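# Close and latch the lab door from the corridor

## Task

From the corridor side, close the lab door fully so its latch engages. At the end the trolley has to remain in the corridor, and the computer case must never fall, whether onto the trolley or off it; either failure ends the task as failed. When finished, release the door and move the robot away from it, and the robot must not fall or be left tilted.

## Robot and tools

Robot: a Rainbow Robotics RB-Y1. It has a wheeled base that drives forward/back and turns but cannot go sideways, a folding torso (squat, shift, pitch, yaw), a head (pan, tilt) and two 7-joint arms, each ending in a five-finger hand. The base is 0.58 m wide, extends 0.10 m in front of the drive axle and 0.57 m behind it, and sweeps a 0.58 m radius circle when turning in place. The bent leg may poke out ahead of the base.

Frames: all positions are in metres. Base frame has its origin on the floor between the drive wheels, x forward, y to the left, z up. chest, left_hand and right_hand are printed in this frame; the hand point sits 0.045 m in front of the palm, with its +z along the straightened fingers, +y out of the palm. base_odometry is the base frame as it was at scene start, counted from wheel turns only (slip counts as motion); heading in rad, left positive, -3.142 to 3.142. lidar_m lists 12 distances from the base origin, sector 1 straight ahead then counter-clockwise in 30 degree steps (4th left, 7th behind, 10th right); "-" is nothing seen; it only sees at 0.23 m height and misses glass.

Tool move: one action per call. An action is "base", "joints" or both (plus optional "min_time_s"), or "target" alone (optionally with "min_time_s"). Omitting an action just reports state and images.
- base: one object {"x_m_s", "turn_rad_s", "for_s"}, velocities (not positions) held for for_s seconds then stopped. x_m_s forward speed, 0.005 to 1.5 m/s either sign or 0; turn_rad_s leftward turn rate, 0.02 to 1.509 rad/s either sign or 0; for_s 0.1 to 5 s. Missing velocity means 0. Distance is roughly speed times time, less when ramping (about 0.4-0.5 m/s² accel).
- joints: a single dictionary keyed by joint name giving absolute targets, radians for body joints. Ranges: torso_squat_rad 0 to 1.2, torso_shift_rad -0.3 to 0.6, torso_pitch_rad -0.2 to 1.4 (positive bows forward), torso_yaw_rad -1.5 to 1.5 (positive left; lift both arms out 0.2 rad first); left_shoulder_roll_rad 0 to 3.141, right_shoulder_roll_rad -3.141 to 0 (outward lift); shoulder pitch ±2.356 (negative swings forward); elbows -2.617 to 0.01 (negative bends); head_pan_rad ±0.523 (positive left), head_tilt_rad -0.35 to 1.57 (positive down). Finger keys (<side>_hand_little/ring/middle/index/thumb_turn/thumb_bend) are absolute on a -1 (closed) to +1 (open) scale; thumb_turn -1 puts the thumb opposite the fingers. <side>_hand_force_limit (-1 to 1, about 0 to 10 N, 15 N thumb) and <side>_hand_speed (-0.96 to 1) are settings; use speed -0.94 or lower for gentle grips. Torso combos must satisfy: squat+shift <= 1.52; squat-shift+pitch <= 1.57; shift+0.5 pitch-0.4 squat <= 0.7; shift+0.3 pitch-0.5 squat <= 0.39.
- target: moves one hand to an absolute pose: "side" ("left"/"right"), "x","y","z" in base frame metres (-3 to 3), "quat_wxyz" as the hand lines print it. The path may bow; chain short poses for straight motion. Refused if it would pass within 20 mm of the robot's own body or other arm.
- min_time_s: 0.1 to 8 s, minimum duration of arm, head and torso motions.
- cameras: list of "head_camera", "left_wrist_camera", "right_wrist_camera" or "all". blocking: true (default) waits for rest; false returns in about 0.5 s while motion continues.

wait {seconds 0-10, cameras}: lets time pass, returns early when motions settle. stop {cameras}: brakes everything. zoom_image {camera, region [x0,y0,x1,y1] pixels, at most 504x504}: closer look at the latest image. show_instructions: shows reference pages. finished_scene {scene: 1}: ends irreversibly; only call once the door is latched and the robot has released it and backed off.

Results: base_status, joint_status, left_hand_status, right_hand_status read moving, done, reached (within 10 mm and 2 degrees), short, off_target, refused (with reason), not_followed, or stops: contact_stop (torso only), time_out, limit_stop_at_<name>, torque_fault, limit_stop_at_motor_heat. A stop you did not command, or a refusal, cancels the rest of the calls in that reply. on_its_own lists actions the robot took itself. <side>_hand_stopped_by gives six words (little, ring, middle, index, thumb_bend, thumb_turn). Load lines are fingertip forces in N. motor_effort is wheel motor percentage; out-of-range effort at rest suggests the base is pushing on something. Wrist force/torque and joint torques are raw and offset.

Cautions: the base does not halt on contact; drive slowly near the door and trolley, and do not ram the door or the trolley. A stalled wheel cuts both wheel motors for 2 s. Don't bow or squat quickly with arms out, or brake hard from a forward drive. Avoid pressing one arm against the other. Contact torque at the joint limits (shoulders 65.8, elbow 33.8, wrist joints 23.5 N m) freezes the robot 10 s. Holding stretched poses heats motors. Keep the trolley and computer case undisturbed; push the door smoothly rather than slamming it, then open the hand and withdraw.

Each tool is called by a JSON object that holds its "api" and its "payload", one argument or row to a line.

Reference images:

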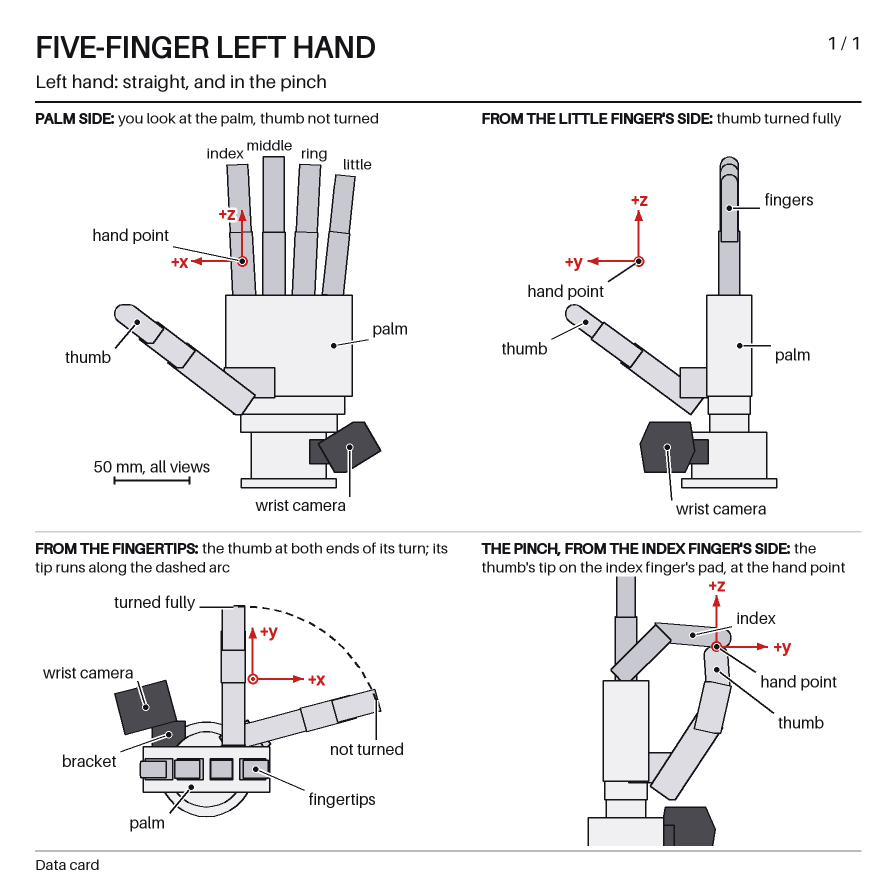

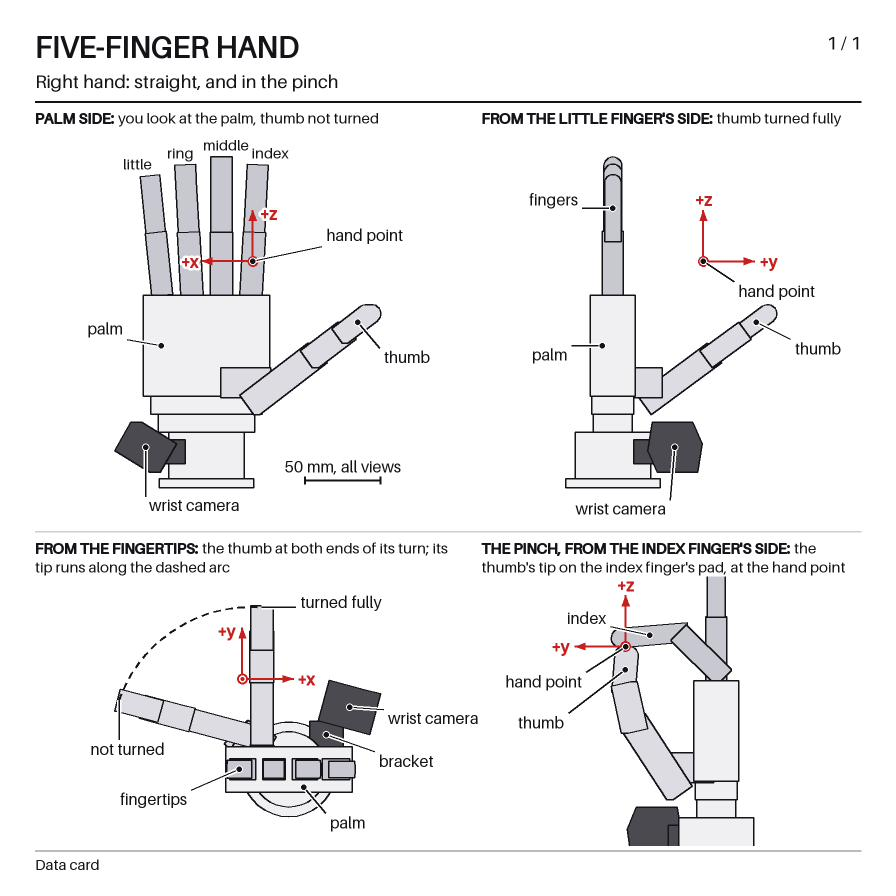

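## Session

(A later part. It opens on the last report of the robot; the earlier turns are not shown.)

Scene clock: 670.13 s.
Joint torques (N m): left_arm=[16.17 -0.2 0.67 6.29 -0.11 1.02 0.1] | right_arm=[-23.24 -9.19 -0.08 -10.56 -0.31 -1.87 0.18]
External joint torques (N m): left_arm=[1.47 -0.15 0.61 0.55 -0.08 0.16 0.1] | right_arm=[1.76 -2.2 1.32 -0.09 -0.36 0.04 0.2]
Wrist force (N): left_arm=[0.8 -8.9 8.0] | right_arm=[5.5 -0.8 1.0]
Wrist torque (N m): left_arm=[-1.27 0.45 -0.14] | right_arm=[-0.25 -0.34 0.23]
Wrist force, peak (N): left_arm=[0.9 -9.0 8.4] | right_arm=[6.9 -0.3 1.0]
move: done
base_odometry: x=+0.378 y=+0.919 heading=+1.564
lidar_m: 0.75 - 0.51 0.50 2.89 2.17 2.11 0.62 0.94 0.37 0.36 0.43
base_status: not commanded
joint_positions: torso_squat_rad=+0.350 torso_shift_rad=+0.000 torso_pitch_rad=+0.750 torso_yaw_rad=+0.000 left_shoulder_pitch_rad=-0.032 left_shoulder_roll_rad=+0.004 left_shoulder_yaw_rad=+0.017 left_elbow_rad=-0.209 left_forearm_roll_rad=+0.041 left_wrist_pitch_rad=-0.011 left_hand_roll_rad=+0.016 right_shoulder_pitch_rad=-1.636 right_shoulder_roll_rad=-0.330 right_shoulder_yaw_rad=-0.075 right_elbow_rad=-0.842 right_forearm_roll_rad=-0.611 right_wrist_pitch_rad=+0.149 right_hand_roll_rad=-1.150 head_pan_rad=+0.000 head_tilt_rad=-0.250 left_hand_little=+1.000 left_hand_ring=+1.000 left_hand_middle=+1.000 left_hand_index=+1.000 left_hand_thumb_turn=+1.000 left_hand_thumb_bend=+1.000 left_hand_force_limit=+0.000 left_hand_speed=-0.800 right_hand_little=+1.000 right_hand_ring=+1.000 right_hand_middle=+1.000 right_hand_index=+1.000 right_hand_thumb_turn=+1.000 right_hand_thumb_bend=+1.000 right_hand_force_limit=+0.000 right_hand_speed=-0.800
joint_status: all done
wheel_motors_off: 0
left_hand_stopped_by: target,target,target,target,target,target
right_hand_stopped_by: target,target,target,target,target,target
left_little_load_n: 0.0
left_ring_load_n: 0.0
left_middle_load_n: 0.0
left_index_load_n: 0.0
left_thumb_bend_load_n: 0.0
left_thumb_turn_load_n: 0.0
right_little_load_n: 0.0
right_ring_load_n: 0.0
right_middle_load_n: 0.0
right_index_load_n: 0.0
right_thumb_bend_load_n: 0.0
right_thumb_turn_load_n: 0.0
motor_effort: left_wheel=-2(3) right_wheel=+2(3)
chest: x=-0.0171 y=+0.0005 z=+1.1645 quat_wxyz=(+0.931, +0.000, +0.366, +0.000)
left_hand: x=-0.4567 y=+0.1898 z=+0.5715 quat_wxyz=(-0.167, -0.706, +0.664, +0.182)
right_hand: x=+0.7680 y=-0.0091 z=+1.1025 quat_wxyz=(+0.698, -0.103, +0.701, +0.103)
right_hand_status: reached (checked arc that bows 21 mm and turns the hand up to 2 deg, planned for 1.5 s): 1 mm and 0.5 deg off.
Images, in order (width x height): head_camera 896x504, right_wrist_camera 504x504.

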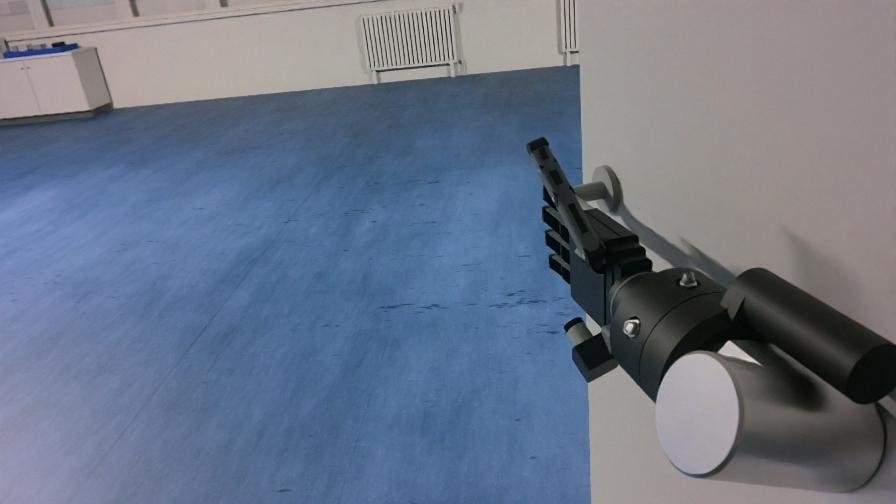

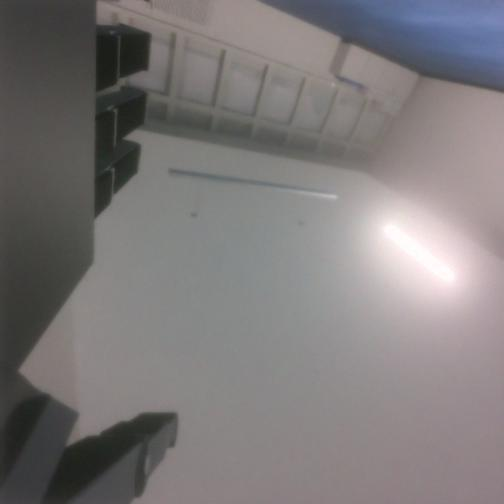

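{"api": "move", "payload": {
  "target": {"side": "right", "x": 0.66, "y": -0.06, "z": 1.103, "quat_wxyz": [0.7036, -0.0706, 0.7036, 0.0706]},
  "min_time_s": 1.5,
  "cameras": ["head_camera", "right_wrist_camera"]
}}

{"api": "zoom_image", "payload": {
  "camera": "right_wrist_camera",
  "region": [60, 0, 310, 250]
}}

Scene clock: 680.13 s.
Joint torques (N m): left_arm=[17.19 -0.55 -0.49 6.37 -0.13 0.92 -0.05] | right_arm=[-16.03 -2.77 0.11 -10.83 -0.54 -2 -0.37]
External joint torques (N m): left_arm=[2.49 -0.51 -0.55 0.64 -0.09 0.06 -0.04] | right_arm=[1.59 0.48 -1.25 -0.74 -0.37 -0.01 -0.35]
Wrist force (N): left_arm=[1.0 -8.8 8.3] | right_arm=[6.1 -0.1 0.6]
Wrist torque (N m): left_arm=[-1.27 0.43 -0.12] | right_arm=[-0.14 -0.43 0.19]
Wrist force, peak (N): left_arm=[0.9 -9.1 8.6] | right_arm=[6.9 -0.7 1.4]
move: done
base_odometry: x=+0.378 y=+0.919 heading=+1.564
lidar_m: 0.76 - 0.52 0.50 2.86 2.17 2.10 0.63 0.94 0.38 0.37 0.44
base_status: not commanded
joint_positions: torso_squat_rad=+0.350 torso_shift_rad=+0.000 torso_pitch_rad=+0.750 torso_yaw_rad=+0.000 left_shoulder_pitch_rad=-0.032 left_shoulder_roll_rad=+0.004 left_shoulder_yaw_rad=+0.017 left_elbow_rad=-0.209 left_forearm_roll_rad=+0.041 left_wrist_pitch_rad=-0.011 left_hand_roll_rad=+0.016 right_shoulder_pitch_rad=-1.170 right_shoulder_roll_rad=-0.071 right_shoulder_yaw_rad=-0.286 right_elbow_rad=-1.710 right_forearm_roll_rad=-0.242 right_wrist_pitch_rad=+0.525 right_hand_roll_rad=-1.251 head_pan_rad=+0.000 head_tilt_rad=-0.250 left_hand_little=+1.000 left_hand_ring=+1.000 left_hand_middle=+1.000 left_hand_index=+1.000 left_hand_thumb_turn=+1.000 left_hand_thumb_bend=+1.000 left_hand_force_limit=+0.000 left_hand_speed=-0.800 right_hand_little=+1.000 right_hand_ring=+1.000 right_hand_middle=+1.000 right_hand_index=+1.000 right_hand_thumb_turn=+1.000 right_hand_thumb_bend=+1.000 right_hand_force_limit=+0.000 right_hand_speed=-0.800
joint_status: all done
wheel_motors_off: 0
left_hand_stopped_by: target,target,target,target,target,target
right_hand_stopped_by: target,target,target,target,target,target
left_little_load_n: 0.0
left_ring_load_n: 0.0
left_middle_load_n: 0.0
left_index_load_n: 0.0
left_thumb_bend_load_n: 0.0
left_thumb_turn_load_n: 0.0
right_little_load_n: 0.0
right_ring_load_n: 0.0
right_middle_load_n: 0.0
right_index_load_n: 0.0
right_thumb_bend_load_n: 0.0
right_thumb_turn_load_n: 0.0
motor_effort: left_wheel=-2(2) right_wheel=+1(3)
chest: x=-0.0171 y=+0.0005 z=+1.1645 quat_wxyz=(+0.931, +0.000, +0.366, +0.000)
left_hand: x=-0.4567 y=+0.1898 z=+0.5715 quat_wxyz=(-0.167, -0.706, +0.664, +0.182)
right_hand: x=+0.6600 y=-0.0600 z=+1.1030 quat_wxyz=(+0.704, -0.071, +0.703, +0.071)
right_hand_status: reached (checked arc that bows 47 mm and turns the hand up to 6 deg, planned for 1.5 s): 0 mm and 0.0 deg off.
Images, in order (width x height): head_camera 896x504, right_wrist_camera 504x504.

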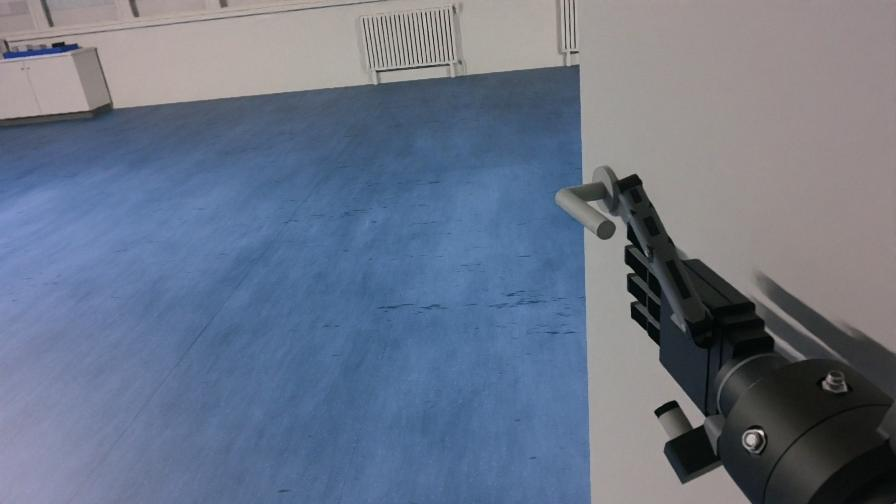

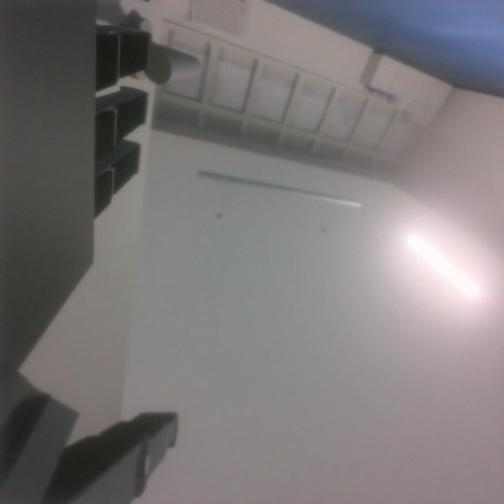

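Scaled by 2.016 from the camera's image (finer frame: 720x720).

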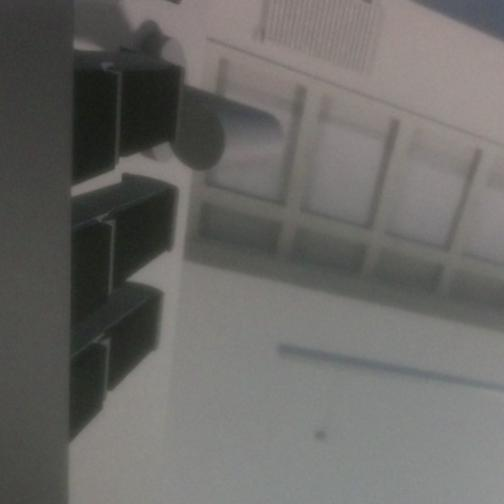

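{"api": "move", "payload": {
  "base": {"x_m_s": 0.06, "for_s": 1.0}
}}

{"api": "move", "payload": {
  "target": {"side": "right", "x": 0.675, "y": -0.088, "z": 1.103, "quat_wxyz": [0.7036, -0.0706, 0.7036, 0.0706]},
  "min_time_s": 1,
  "cameras": ["head_camera", "right_wrist_camera"]
}}

{"api": "zoom_image", "payload": {
  "camera": "right_wrist_camera",
  "region": [60, 0, 310, 250]
}}

Scene clock: 690.43 s.
Joint torques (N m): left_arm=[16.44 0.23 0.43 6.42 -0.12 1.06 0.12] | right_arm=[-15.68 -2.91 0.12 -10.64 -0.43 -2.02 -0.15]
External joint torques (N m): left_arm=[1.75 0.28 0.37 0.68 -0.09 0.2 0.13] | right_arm=[1.93 0.34 -1.25 -0.55 -0.25 -0.03 -0.13]
Wrist force (N): left_arm=[0.8 -8.4 8.5] | right_arm=[6.3 -0.6 0.8]
Wrist torque (N m): left_arm=[-1.21 0.47 -0.16] | right_arm=[-0.24 -0.47 0.18]
Wrist force, peak (N): left_arm=[0.8 -9.3 8.4] | right_arm=[7.1 -0.9 1.1]
move: done
base_odometry: x=+0.378 y=+0.979 heading=+1.564
lidar_m: 0.73 - 0.92 0.49 2.95 2.24 2.17 0.67 1.04 0.34 0.35 0.40
base_status: done (sent for 1 of 1 s)
joint_positions: torso_squat_rad=+0.350 torso_shift_rad=+0.000 torso_pitch_rad=+0.750 torso_yaw_rad=+0.000 left_shoulder_pitch_rad=-0.032 left_shoulder_roll_rad=+0.004 left_shoulder_yaw_rad=+0.017 left_elbow_rad=-0.209 left_forearm_roll_rad=+0.041 left_wrist_pitch_rad=-0.011 left_hand_roll_rad=+0.016 right_shoulder_pitch_rad=-1.170 right_shoulder_roll_rad=-0.071 right_shoulder_yaw_rad=-0.286 right_elbow_rad=-1.710 right_forearm_roll_rad=-0.242 right_wrist_pitch_rad=+0.525 right_hand_roll_rad=-1.251 head_pan_rad=+0.000 head_tilt_rad=-0.250 left_hand_little=+1.000 left_hand_ring=+1.000 left_hand_middle=+1.000 left_hand_index=+1.000 left_hand_thumb_turn=+1.000 left_hand_thumb_bend=+1.000 left_hand_force_limit=+0.000 left_hand_speed=-0.800 right_hand_little=+1.000 right_hand_ring=+1.000 right_hand_middle=+1.000 right_hand_index=+1.000 right_hand_thumb_turn=+1.000 right_hand_thumb_bend=+1.000 right_hand_force_limit=+0.000 right_hand_speed=-0.800
joint_status: not commanded
wheel_motors_off: 0
left_hand_stopped_by: target,target,target,target,target,target
right_hand_stopped_by: target,target,target,target,target,target
left_little_load_n: 0.0
left_ring_load_n: 0.0
left_middle_load_n: 0.0
left_index_load_n: 0.0
left_thumb_bend_load_n: 0.0
left_thumb_turn_load_n: 0.0
right_little_load_n: 0.0
right_ring_load_n: 0.0
right_middle_load_n: 0.0
right_index_load_n: 0.0
right_thumb_bend_load_n: 0.0
right_thumb_turn_load_n: 0.0
motor_effort: left_wheel=+3(20) right_wheel=+0(19)
chest: x=-0.0171 y=+0.0005 z=+1.1645 quat_wxyz=(+0.930, +0.000, +0.366, +0.000)
left_hand: x=-0.4567 y=+0.1898 z=+0.5715 quat_wxyz=(-0.167, -0.706, +0.664, +0.182)
right_hand: x=+0.6600 y=-0.0600 z=+1.1030 quat_wxyz=(+0.704, -0.071, +0.703, +0.071)
pictures: none

Scene clock: 691.77 s.
Joint torques (N m): left_arm=[16.84 -0.24 0.2 6.22 -0.04 0.75 0.07] | right_arm=[-17.03 -7.73 -1.93 -10.36 -0.4 -2.11 0.36]
External joint torques (N m): left_arm=[2.14 -0.19 0.14 0.48 -0.01 -0.12 0.07] | right_arm=[1.03 -2.54 -2.25 -0.16 -0.23 -0.12 0.38]
Wrist force (N): left_arm=[1.1 -8.9 8.4] | right_arm=[5.5 0.1 1.0]
Wrist torque (N m): left_arm=[-1.28 0.41 -0.12] | right_arm=[-0.10 -0.31 0.26]
Wrist force, peak (N): left_arm=[0.9 -9.2 8.5] | right_arm=[6.5 -2.2 0.4]
move: done
base_odometry: x=+0.378 y=+0.979 heading=+1.564
lidar_m: 0.82 - 0.91 0.49 2.94 2.23 2.17 0.68 1.04 0.34 0.34 0.43
base_status: not commanded
joint_positions: torso_squat_rad=+0.350 torso_shift_rad=+0.000 torso_pitch_rad=+0.750 torso_yaw_rad=+0.000 left_shoulder_pitch_rad=-0.032 left_shoulder_roll_rad=+0.004 left_shoulder_yaw_rad=+0.017 left_elbow_rad=-0.209 left_forearm_roll_rad=+0.041 left_wrist_pitch_rad=-0.011 left_hand_roll_rad=+0.016 right_shoulder_pitch_rad=-1.189 right_shoulder_roll_rad=-0.173 right_shoulder_yaw_rad=-0.299 right_elbow_rad=-1.646 right_forearm_roll_rad=-0.339 right_wrist_pitch_rad=+0.509 right_hand_roll_rad=-1.246 head_pan_rad=+0.000 head_tilt_rad=-0.250 left_hand_little=+1.000 left_hand_ring=+1.000 left_hand_middle=+1.000 left_hand_index=+1.000 left_hand_thumb_turn=+1.000 left_hand_thumb_bend=+1.000 left_hand_force_limit=+0.000 left_hand_speed=-0.800 right_hand_little=+1.000 right_hand_ring=+1.000 right_hand_middle=+1.000 right_hand_index=+1.000 right_hand_thumb_turn=+1.000 right_hand_thumb_bend=+1.000 right_hand_force_limit=+0.000 right_hand_speed=-0.800
joint_status: all done
wheel_motors_off: 0
left_hand_stopped_by: target,target,target,target,target,target
right_hand_stopped_by: target,target,target,target,target,target
left_little_load_n: 0.0
left_ring_load_n: 0.0
left_middle_load_n: 0.0
left_index_load_n: 0.0
left_thumb_bend_load_n: 0.0
left_thumb_turn_load_n: 0.0
right_little_load_n: 0.0
right_ring_load_n: 0.0
right_middle_load_n: 0.0
right_index_load_n: 0.0
right_thumb_bend_load_n: 0.0
right_thumb_turn_load_n: -0.5
motor_effort: left_wheel=+3(9) right_wheel=+3(3)
chest: x=-0.0171 y=+0.0005 z=+1.1645 quat_wxyz=(+0.931, +0.000, +0.366, +0.000)
left_hand: x=-0.4567 y=+0.1898 z=+0.5715 quat_wxyz=(-0.167, -0.706, +0.664, +0.182)
right_hand: x=+0.6748 y=-0.0877 z=+1.1029 quat_wxyz=(+0.703, -0.070, +0.704, +0.071)
right_hand_status: reached (checked arc that bows 1 mm and turns the hand up to 0 deg, planned for 1.0 s): 0 mm and 0.1 deg off.
Images, in order (width x height): head_camera 896x504, right_wrist_camera 504x504.

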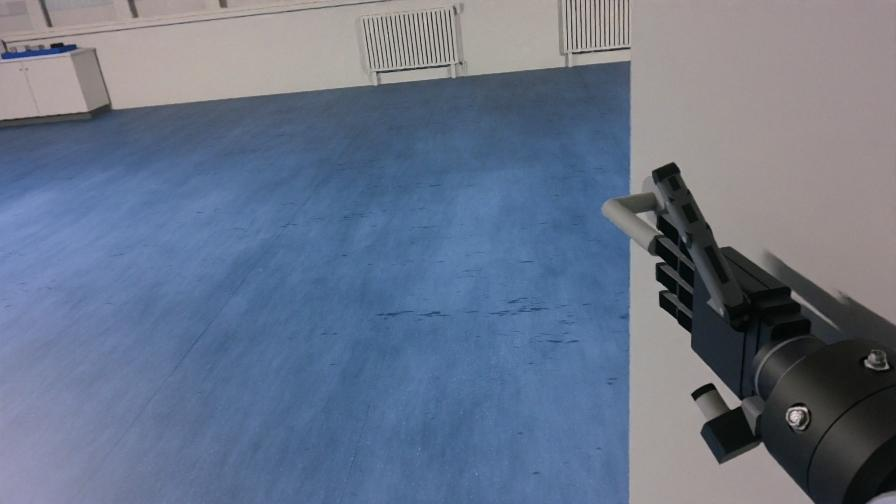

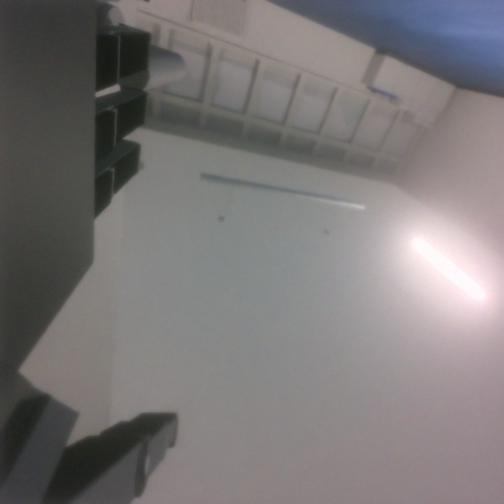

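Scaled by 2.016 from the camera's image (finer frame: 720x720).

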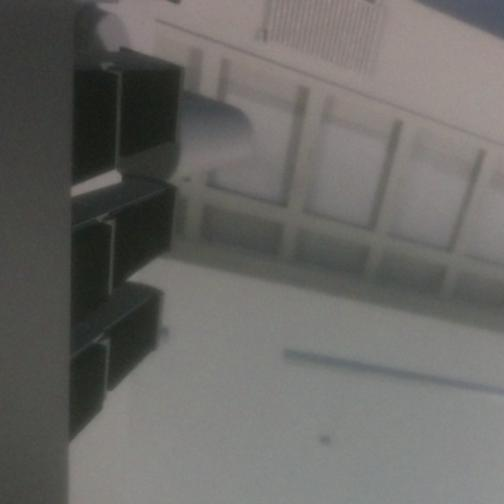

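{"api": "wait", "payload": {
  "seconds": 1,
  "cameras": ["head_camera"]
}}

Scene clock: 694.60 s.
Joint torques (N m): left_arm=[16.15 0.19 0.13 6.3 -0.21 0.96 0.06] | right_arm=[-17.47 -7.44 -1.81 -10.27 -0.59 -2.14 0.13]
External joint torques (N m): left_arm=[1.46 0.24 0.06 0.56 -0.18 0.09 0.07] | right_arm=[0.59 -2.25 -2.15 -0.08 -0.42 -0.15 0.15]
Wrist force (N): left_arm=[1.1 -9.0 8.3] | right_arm=[6.5 -0.2 0.9]
Wrist torque (N m): left_arm=[-1.30 0.40 -0.13] | right_arm=[-0.17 -0.48 0.29]
Wrist force, peak (N): left_arm=[0.8 -9.3 8.6] | right_arm=[7.0 -0.1 0.8]
base_odometry: x=+0.378 y=+0.979 heading=+1.564
lidar_m: 0.94 - 0.91 0.50 2.94 2.24 2.17 0.68 1.02 0.34 0.35 0.44
base_status: not commanded
joint_positions: torso_squat_rad=+0.350 torso_shift_rad=+0.000 torso_pitch_rad=+0.750 torso_yaw_rad=+0.000 left_shoulder_pitch_rad=-0.032 left_shoulder_roll_rad=+0.004 left_shoulder_yaw_rad=+0.017 left_elbow_rad=-0.209 left_forearm_roll_rad=+0.041 left_wrist_pitch_rad=-0.011 left_hand_roll_rad=+0.016 right_shoulder_pitch_rad=-1.189 right_shoulder_roll_rad=-0.173 right_shoulder_yaw_rad=-0.299 right_elbow_rad=-1.646 right_forearm_roll_rad=-0.339 right_wrist_pitch_rad=+0.509 right_hand_roll_rad=-1.246 head_pan_rad=+0.000 head_tilt_rad=-0.250 left_hand_little=+1.000 left_hand_ring=+1.000 left_hand_middle=+1.000 left_hand_index=+1.000 left_hand_thumb_turn=+1.000 left_hand_thumb_bend=+1.000 left_hand_force_limit=+0.000 left_hand_speed=-0.800 right_hand_little=+1.000 right_hand_ring=+1.000 right_hand_middle=+1.000 right_hand_index=+1.000 right_hand_thumb_turn=+1.000 right_hand_thumb_bend=+1.000 right_hand_force_limit=+0.000 right_hand_speed=-0.800
joint_status: all done
wheel_motors_off: 0
left_hand_stopped_by: target,target,target,target,target,target
right_hand_stopped_by: target,target,target,target,target,target
left_little_load_n: 0.0
left_ring_load_n: 0.0
left_middle_load_n: 0.0
left_index_load_n: 0.0
left_thumb_bend_load_n: 0.0
left_thumb_turn_load_n: 0.5
right_little_load_n: 0.0
right_ring_load_n: 0.0
right_middle_load_n: 0.0
right_index_load_n: 0.0
right_thumb_bend_load_n: 0.0
right_thumb_turn_load_n: 0.0
motor_effort: left_wheel=+3(9) right_wheel=+0(3)
chest: x=-0.0171 y=+0.0005 z=+1.1645 quat_wxyz=(+0.931, +0.000, +0.366, +0.000)
left_hand: x=-0.4567 y=+0.1898 z=+0.5715 quat_wxyz=(-0.167, -0.706, +0.664, +0.182)
right_hand: x=+0.6748 y=-0.0877 z=+1.1029 quat_wxyz=(+0.703, -0.070, +0.704, +0.071)
right_hand_status: reached (checked arc that bows 1 mm and turns the hand up to 0 deg, planned for 1.0 s): 0 mm and 0.1 deg off.
wait: 1.00 s; at rest from the start
Images, in order (width x height): head_camera 896x504.

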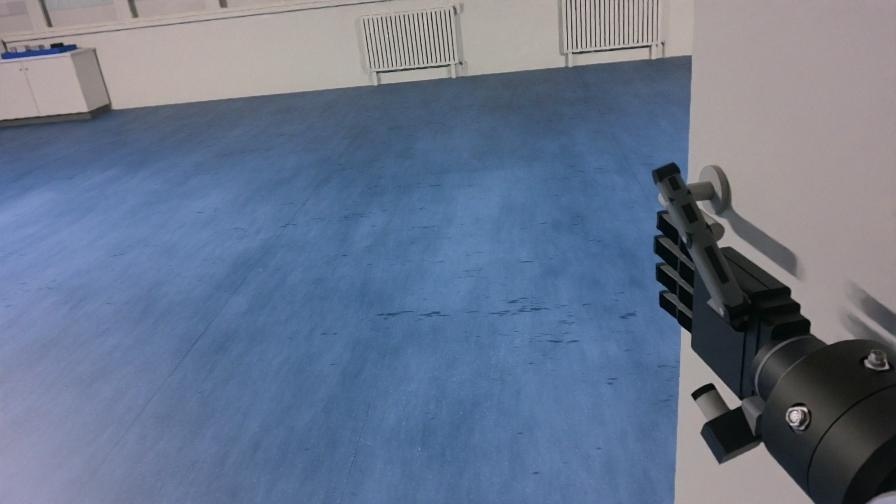

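{"api": "wait", "payload": {
  "seconds": 2,
  "cameras": ["head_camera", "right_wrist_camera"]
}}

{"api": "zoom_image", "payload": {
  "camera": "right_wrist_camera",
  "region": [60, 0, 310, 250]
}}

Scene clock: 701.33 s.
Joint torques (N m): left_arm=[16.57 -0.34 -0.4 6.44 -0.08 0.91 0.31] | right_arm=[-17.26 -7.62 -1.91 -10.39 -0.54 -2.15 0.32]
External joint torques (N m): left_arm=[1.87 -0.29 -0.46 0.71 -0.04 0.05 0.31] | right_arm=[0.81 -2.43 -2.24 -0.19 -0.37 -0.17 0.34]
Wrist force (N): left_arm=[0.9 -9.0 8.4] | right_arm=[6.3 -0.6 0.8]
Wrist torque (N m): left_arm=[-1.30 0.44 -0.13] | right_arm=[-0.21 -0.45 0.32]
Wrist force, peak (N): left_arm=[0.9 -9.1 8.7] | right_arm=[6.7 -0.1 1.5]
base_odometry: x=+0.378 y=+0.979 heading=+1.564
lidar_m: 0.93 - 0.92 0.49 2.95 2.25 2.18 0.67 1.02 0.36 0.35 0.45
base_status: not commanded
joint_positions: torso_squat_rad=+0.350 torso_shift_rad=+0.000 torso_pitch_rad=+0.750 torso_yaw_rad=+0.000 left_shoulder_pitch_rad=-0.032 left_shoulder_roll_rad=+0.004 left_shoulder_yaw_rad=+0.017 left_elbow_rad=-0.209 left_forearm_roll_rad=+0.041 left_wrist_pitch_rad=-0.011 left_hand_roll_rad=+0.016 right_shoulder_pitch_rad=-1.189 right_shoulder_roll_rad=-0.173 right_shoulder_yaw_rad=-0.299 right_elbow_rad=-1.646 right_forearm_roll_rad=-0.339 right_wrist_pitch_rad=+0.509 right_hand_roll_rad=-1.246 head_pan_rad=+0.000 head_tilt_rad=-0.250 left_hand_little=+1.000 left_hand_ring=+1.000 left_hand_middle=+1.000 left_hand_index=+1.000 left_hand_thumb_turn=+1.000 left_hand_thumb_bend=+1.000 left_hand_force_limit=+0.000 left_hand_speed=-0.800 right_hand_little=+1.000 right_hand_ring=+1.000 right_hand_middle=+1.000 right_hand_index=+1.000 right_hand_thumb_turn=+1.000 right_hand_thumb_bend=+1.000 right_hand_force_limit=+0.000 right_hand_speed=-0.800
joint_status: all done
wheel_motors_off: 0
left_hand_stopped_by: target,target,target,target,target,target
right_hand_stopped_by: target,target,target,target,target,target
left_little_load_n: 0.0
left_ring_load_n: 0.0
left_middle_load_n: 0.0
left_index_load_n: 0.0
left_thumb_bend_load_n: 0.0
left_thumb_turn_load_n: 0.0
right_little_load_n: 0.0
right_ring_load_n: 0.0
right_middle_load_n: 0.0
right_index_load_n: 0.0
right_thumb_bend_load_n: -0.5
right_thumb_turn_load_n: 0.0
motor_effort: left_wheel=+3(9) right_wheel=+0(3)
chest: x=-0.0171 y=+0.0005 z=+1.1645 quat_wxyz=(+0.931, +0.000, +0.366, +0.000)
left_hand: x=-0.4567 y=+0.1898 z=+0.5715 quat_wxyz=(-0.167, -0.706, +0.664, +0.182)
right_hand: x=+0.6748 y=-0.0877 z=+1.1029 quat_wxyz=(+0.703, -0.070, +0.704, +0.071)
right_hand_status: reached (checked arc that bows 1 mm and turns the hand up to 0 deg, planned for 1.0 s): 0 mm and 0.1 deg off.
wait: 2.00 s; at rest from the start
Images, in order (width x height): head_camera 896x504, right_wrist_camera 504x504.

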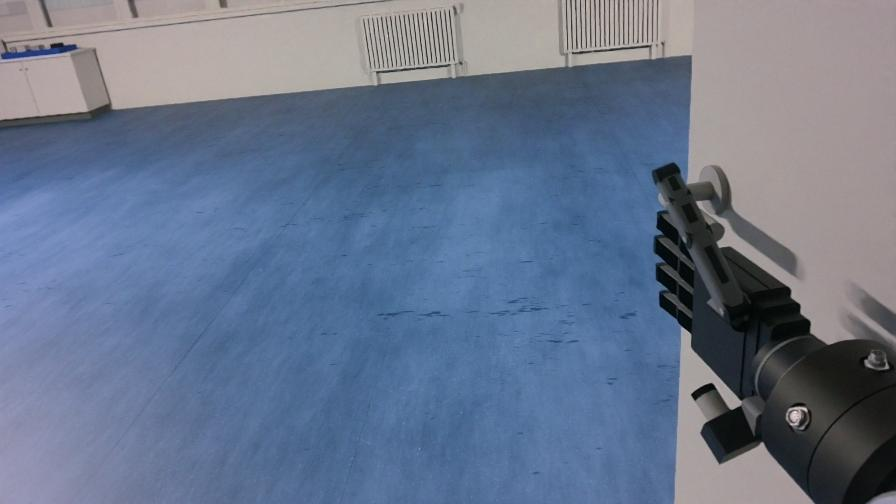

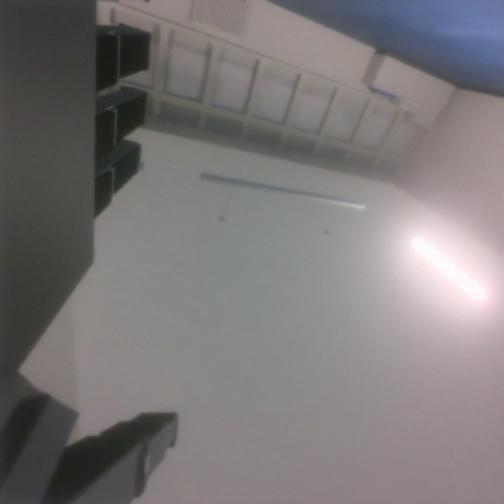

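Scaled by 2.016 from the camera's image (finer frame: 720x720).

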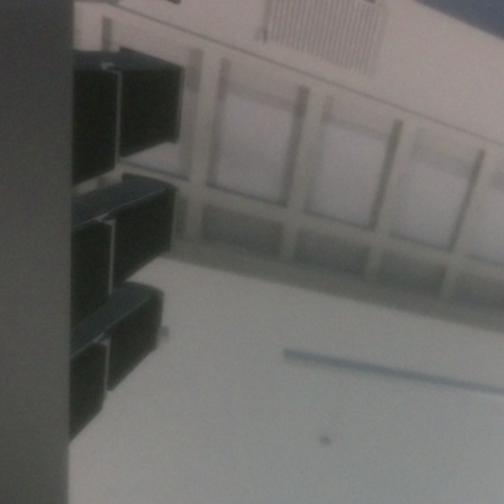

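{"api": "move", "payload": {
  "target": {"side": "right", "x": 0.655, "y": -0.13, "z": 1.103, "quat_wxyz": [0.7058, -0.0424, 0.7058, 0.0424]},
  "min_time_s": 1.5,
  "cameras": ["head_camera", "right_wrist_camera"]
}}

{"api": "zoom_image", "payload": {
  "camera": "right_wrist_camera",
  "region": [60, 0, 310, 250]
}}

Scene clock: 714.93 s.
Joint torques (N m): left_arm=[16.9 -0.03 0.32 6.29 -0.03 1.06 0.3] | right_arm=[-13.37 -4.33 -1.24 -11.03 -0.19 -1.69 -0.36]
External joint torques (N m): left_arm=[2.21 0.02 0.25 0.55 0 0.2 0.3] | right_arm=[2.86 0.91 -1.83 -0.98 -0.03 0.31 -0.34]
Wrist force (N): left_arm=[0.9 -8.8 8.3] | right_arm=[6.1 -0.1 0.5]
Wrist torque (N m): left_arm=[-1.26 0.44 -0.16] | right_arm=[-0.12 -0.44 0.22]
Wrist force, peak (N): left_arm=[1.0 -9.3 8.7] | right_arm=[6.9 -0.9 0.8]
move: done
base_odometry: x=+0.378 y=+0.979 heading=+1.564
lidar_m: 0.94 - 0.91 0.50 2.94 2.24 2.17 0.68 1.03 0.35 0.35 0.44
base_status: not commanded
joint_positions: torso_squat_rad=+0.350 torso_shift_rad=+0.000 torso_pitch_rad=+0.750 torso_yaw_rad=+0.000 left_shoulder_pitch_rad=-0.032 left_shoulder_roll_rad=+0.004 left_shoulder_yaw_rad=+0.017 left_elbow_rad=-0.209 left_forearm_roll_rad=+0.041 left_wrist_pitch_rad=-0.011 left_hand_roll_rad=+0.016 right_shoulder_pitch_rad=-1.098 right_shoulder_roll_rad=-0.147 right_shoulder_yaw_rad=-0.352 right_elbow_rad=-1.790 right_forearm_roll_rad=-0.289 right_wrist_pitch_rad=+0.554 right_hand_roll_rad=-1.275 head_pan_rad=+0.000 head_tilt_rad=-0.250 left_hand_little=+1.000 left_hand_ring=+1.000 left_hand_middle=+1.000 left_hand_index=+1.000 left_hand_thumb_turn=+1.000 left_hand_thumb_bend=+1.000 left_hand_force_limit=+0.000 left_hand_speed=-0.800 right_hand_little=+1.000 right_hand_ring=+1.000 right_hand_middle=+1.000 right_hand_index=+1.000 right_hand_thumb_turn=+1.000 right_hand_thumb_bend=+1.000 right_hand_force_limit=+0.000 right_hand_speed=-0.800
joint_status: all done
wheel_motors_off: 0
left_hand_stopped_by: target,target,target,target,target,target
right_hand_stopped_by: target,target,target,target,target,target
left_little_load_n: 0.0
left_ring_load_n: 0.0
left_middle_load_n: 0.0
left_index_load_n: 0.0
left_thumb_bend_load_n: 0.0
left_thumb_turn_load_n: 0.5
right_little_load_n: 0.0
right_ring_load_n: 0.0
right_middle_load_n: 0.0
right_index_load_n: 0.0
right_thumb_bend_load_n: 0.0
right_thumb_turn_load_n: 0.0
motor_effort: left_wheel=+3(4) right_wheel=-1(2)
chest: x=-0.0171 y=+0.0005 z=+1.1645 quat_wxyz=(+0.931, +0.000, +0.366, +0.000)
left_hand: x=-0.4567 y=+0.1898 z=+0.5715 quat_wxyz=(-0.167, -0.706, +0.664, +0.182)
right_hand: x=+0.6552 y=-0.1299 z=+1.1033 quat_wxyz=(+0.706, -0.043, +0.706, +0.042)
right_hand_status: reached (checked arc that bows 6 mm and turns the hand up to 5 deg, planned for 1.5 s): 0 mm and 0.1 deg off.
Images, in order (width x height): head_camera 896x504, right_wrist_camera 504x504.

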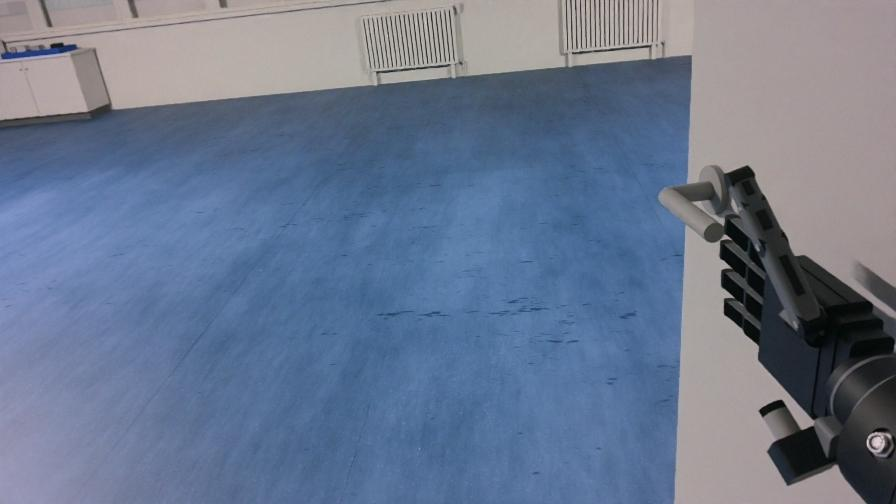

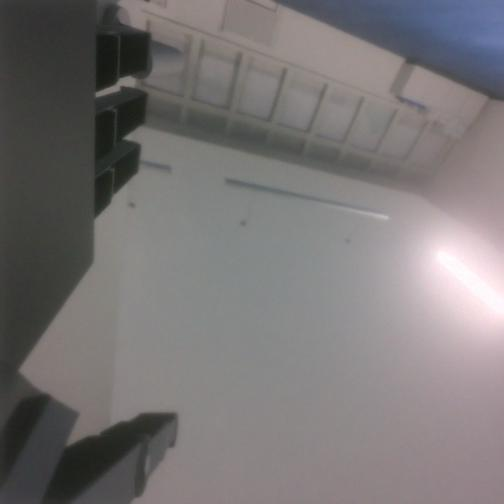

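Scaled by 2.016 from the camera's image (finer frame: 720x720).

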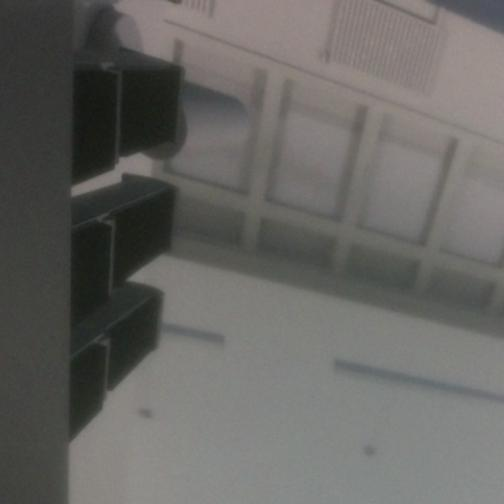

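{"api": "move", "payload": {
  "target": {"side": "right", "x": 0.665, "y": -0.181, "z": 1.103, "quat_wxyz": [0.7058, -0.0424, 0.7058, 0.0424]},
  "min_time_s": 1.5,
  "cameras": ["head_camera", "right_wrist_camera"]
}}

{"api": "zoom_image", "payload": {
  "camera": "right_wrist_camera",
  "region": [60, 0, 310, 250]
}}

Scene clock: 721.40 s.
Joint torques (N m): left_arm=[16.81 -0.4 0.19 6.49 -0.21 1.13 -0.1] | right_arm=[-12.6 -10.66 -3.21 -10.1 -0.63 -2.27 0.43]
External joint torques (N m): left_arm=[2.12 -0.35 0.13 0.76 -0.18 0.27 -0.1] | right_arm=[3.38 -2.32 -2.04 -0.04 -0.47 -0.27 0.45]
Wrist force (N): left_arm=[1.0 -8.8 8.2] | right_arm=[5.8 -0.9 0.9]
Wrist torque (N m): left_arm=[-1.25 0.43 -0.14] | right_arm=[-0.27 -0.39 0.31]
Wrist force, peak (N): left_arm=[0.7 -9.0 8.6] | right_arm=[6.8 -0.4 1.2]
move: done
base_odometry: x=+0.378 y=+0.979 heading=+1.564
lidar_m: 7.94 - 0.91 0.50 2.95 2.23 2.17 0.68 1.04 0.34 0.36 0.54
base_status: not commanded
joint_positions: torso_squat_rad=+0.350 torso_shift_rad=+0.000 torso_pitch_rad=+0.750 torso_yaw_rad=+0.000 left_shoulder_pitch_rad=-0.032 left_shoulder_roll_rad=+0.004 left_shoulder_yaw_rad=+0.017 left_elbow_rad=-0.209 left_forearm_roll_rad=+0.041 left_wrist_pitch_rad=-0.011 left_hand_roll_rad=+0.016 right_shoulder_pitch_rad=-1.080 right_shoulder_roll_rad=-0.310 right_shoulder_yaw_rad=-0.380 right_elbow_rad=-1.725 right_forearm_roll_rad=-0.457 right_wrist_pitch_rad=+0.533 right_hand_roll_rad=-1.267 head_pan_rad=+0.000 head_tilt_rad=-0.250 left_hand_little=+1.000 left_hand_ring=+1.000 left_hand_middle=+1.000 left_hand_index=+1.000 left_hand_thumb_turn=+1.000 left_hand_thumb_bend=+1.000 left_hand_force_limit=+0.000 left_hand_speed=-0.800 right_hand_little=+1.000 right_hand_ring=+1.000 right_hand_middle=+1.000 right_hand_index=+1.000 right_hand_thumb_turn=+1.000 right_hand_thumb_bend=+1.000 right_hand_force_limit=+0.000 right_hand_speed=-0.800
joint_status: all done
wheel_motors_off: 0
left_hand_stopped_by: target,target,target,target,target,target
right_hand_stopped_by: target,target,target,target,target,target
left_little_load_n: 0.0
left_ring_load_n: 0.0
left_middle_load_n: 0.0
left_index_load_n: 0.0
left_thumb_bend_load_n: 0.0
left_thumb_turn_load_n: 0.0
right_little_load_n: 0.0
right_ring_load_n: 0.0
right_middle_load_n: 0.0
right_index_load_n: 0.0
right_thumb_bend_load_n: 0.0
right_thumb_turn_load_n: 0.0
motor_effort: left_wheel=+3(14) right_wheel=-2(5)
chest: x=-0.0171 y=+0.0005 z=+1.1645 quat_wxyz=(+0.931, +0.000, +0.366, +0.000)
left_hand: x=-0.4567 y=+0.1898 z=+0.5715 quat_wxyz=(-0.167, -0.706, +0.664, +0.182)
right_hand: x=+0.6649 y=-0.1811 z=+1.1031 quat_wxyz=(+0.705, -0.041, +0.706, +0.042)
right_hand_status: reached (checked arc that bows 3 mm and turns the hand up to 1 deg, planned for 1.5 s): 0 mm and 0.2 deg off.
Images, in order (width x height): head_camera 896x504, right_wrist_camera 504x504.

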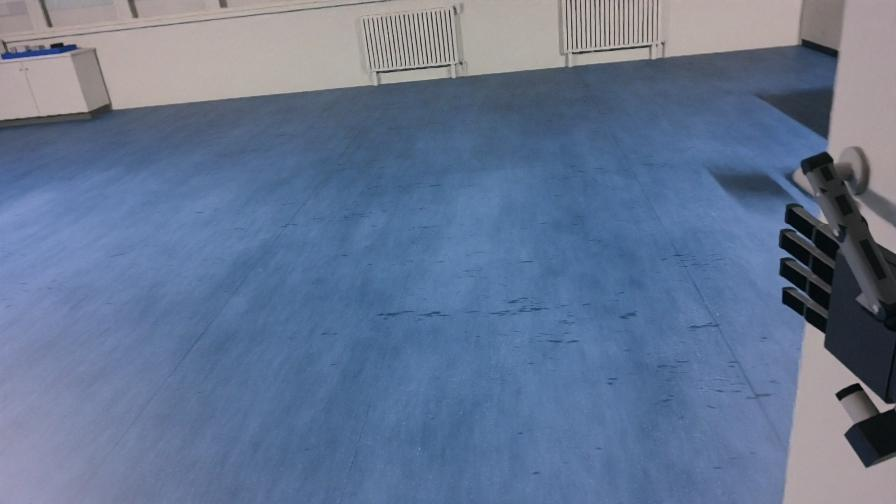

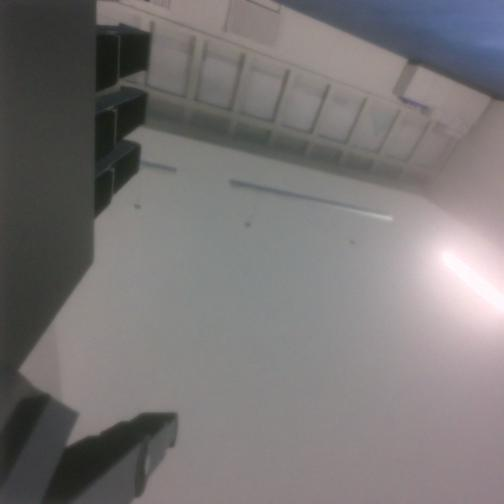

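Scaled by 2.016 from the camera's image (finer frame: 720x720).

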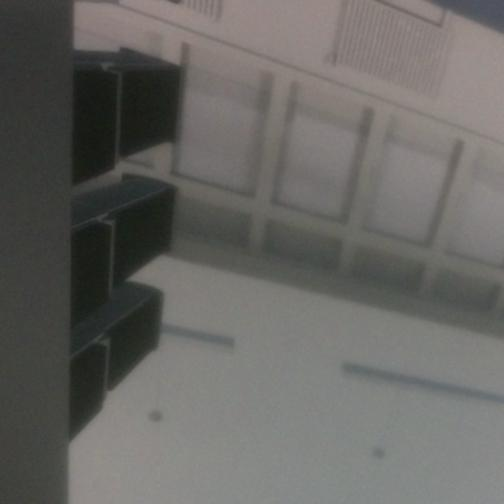

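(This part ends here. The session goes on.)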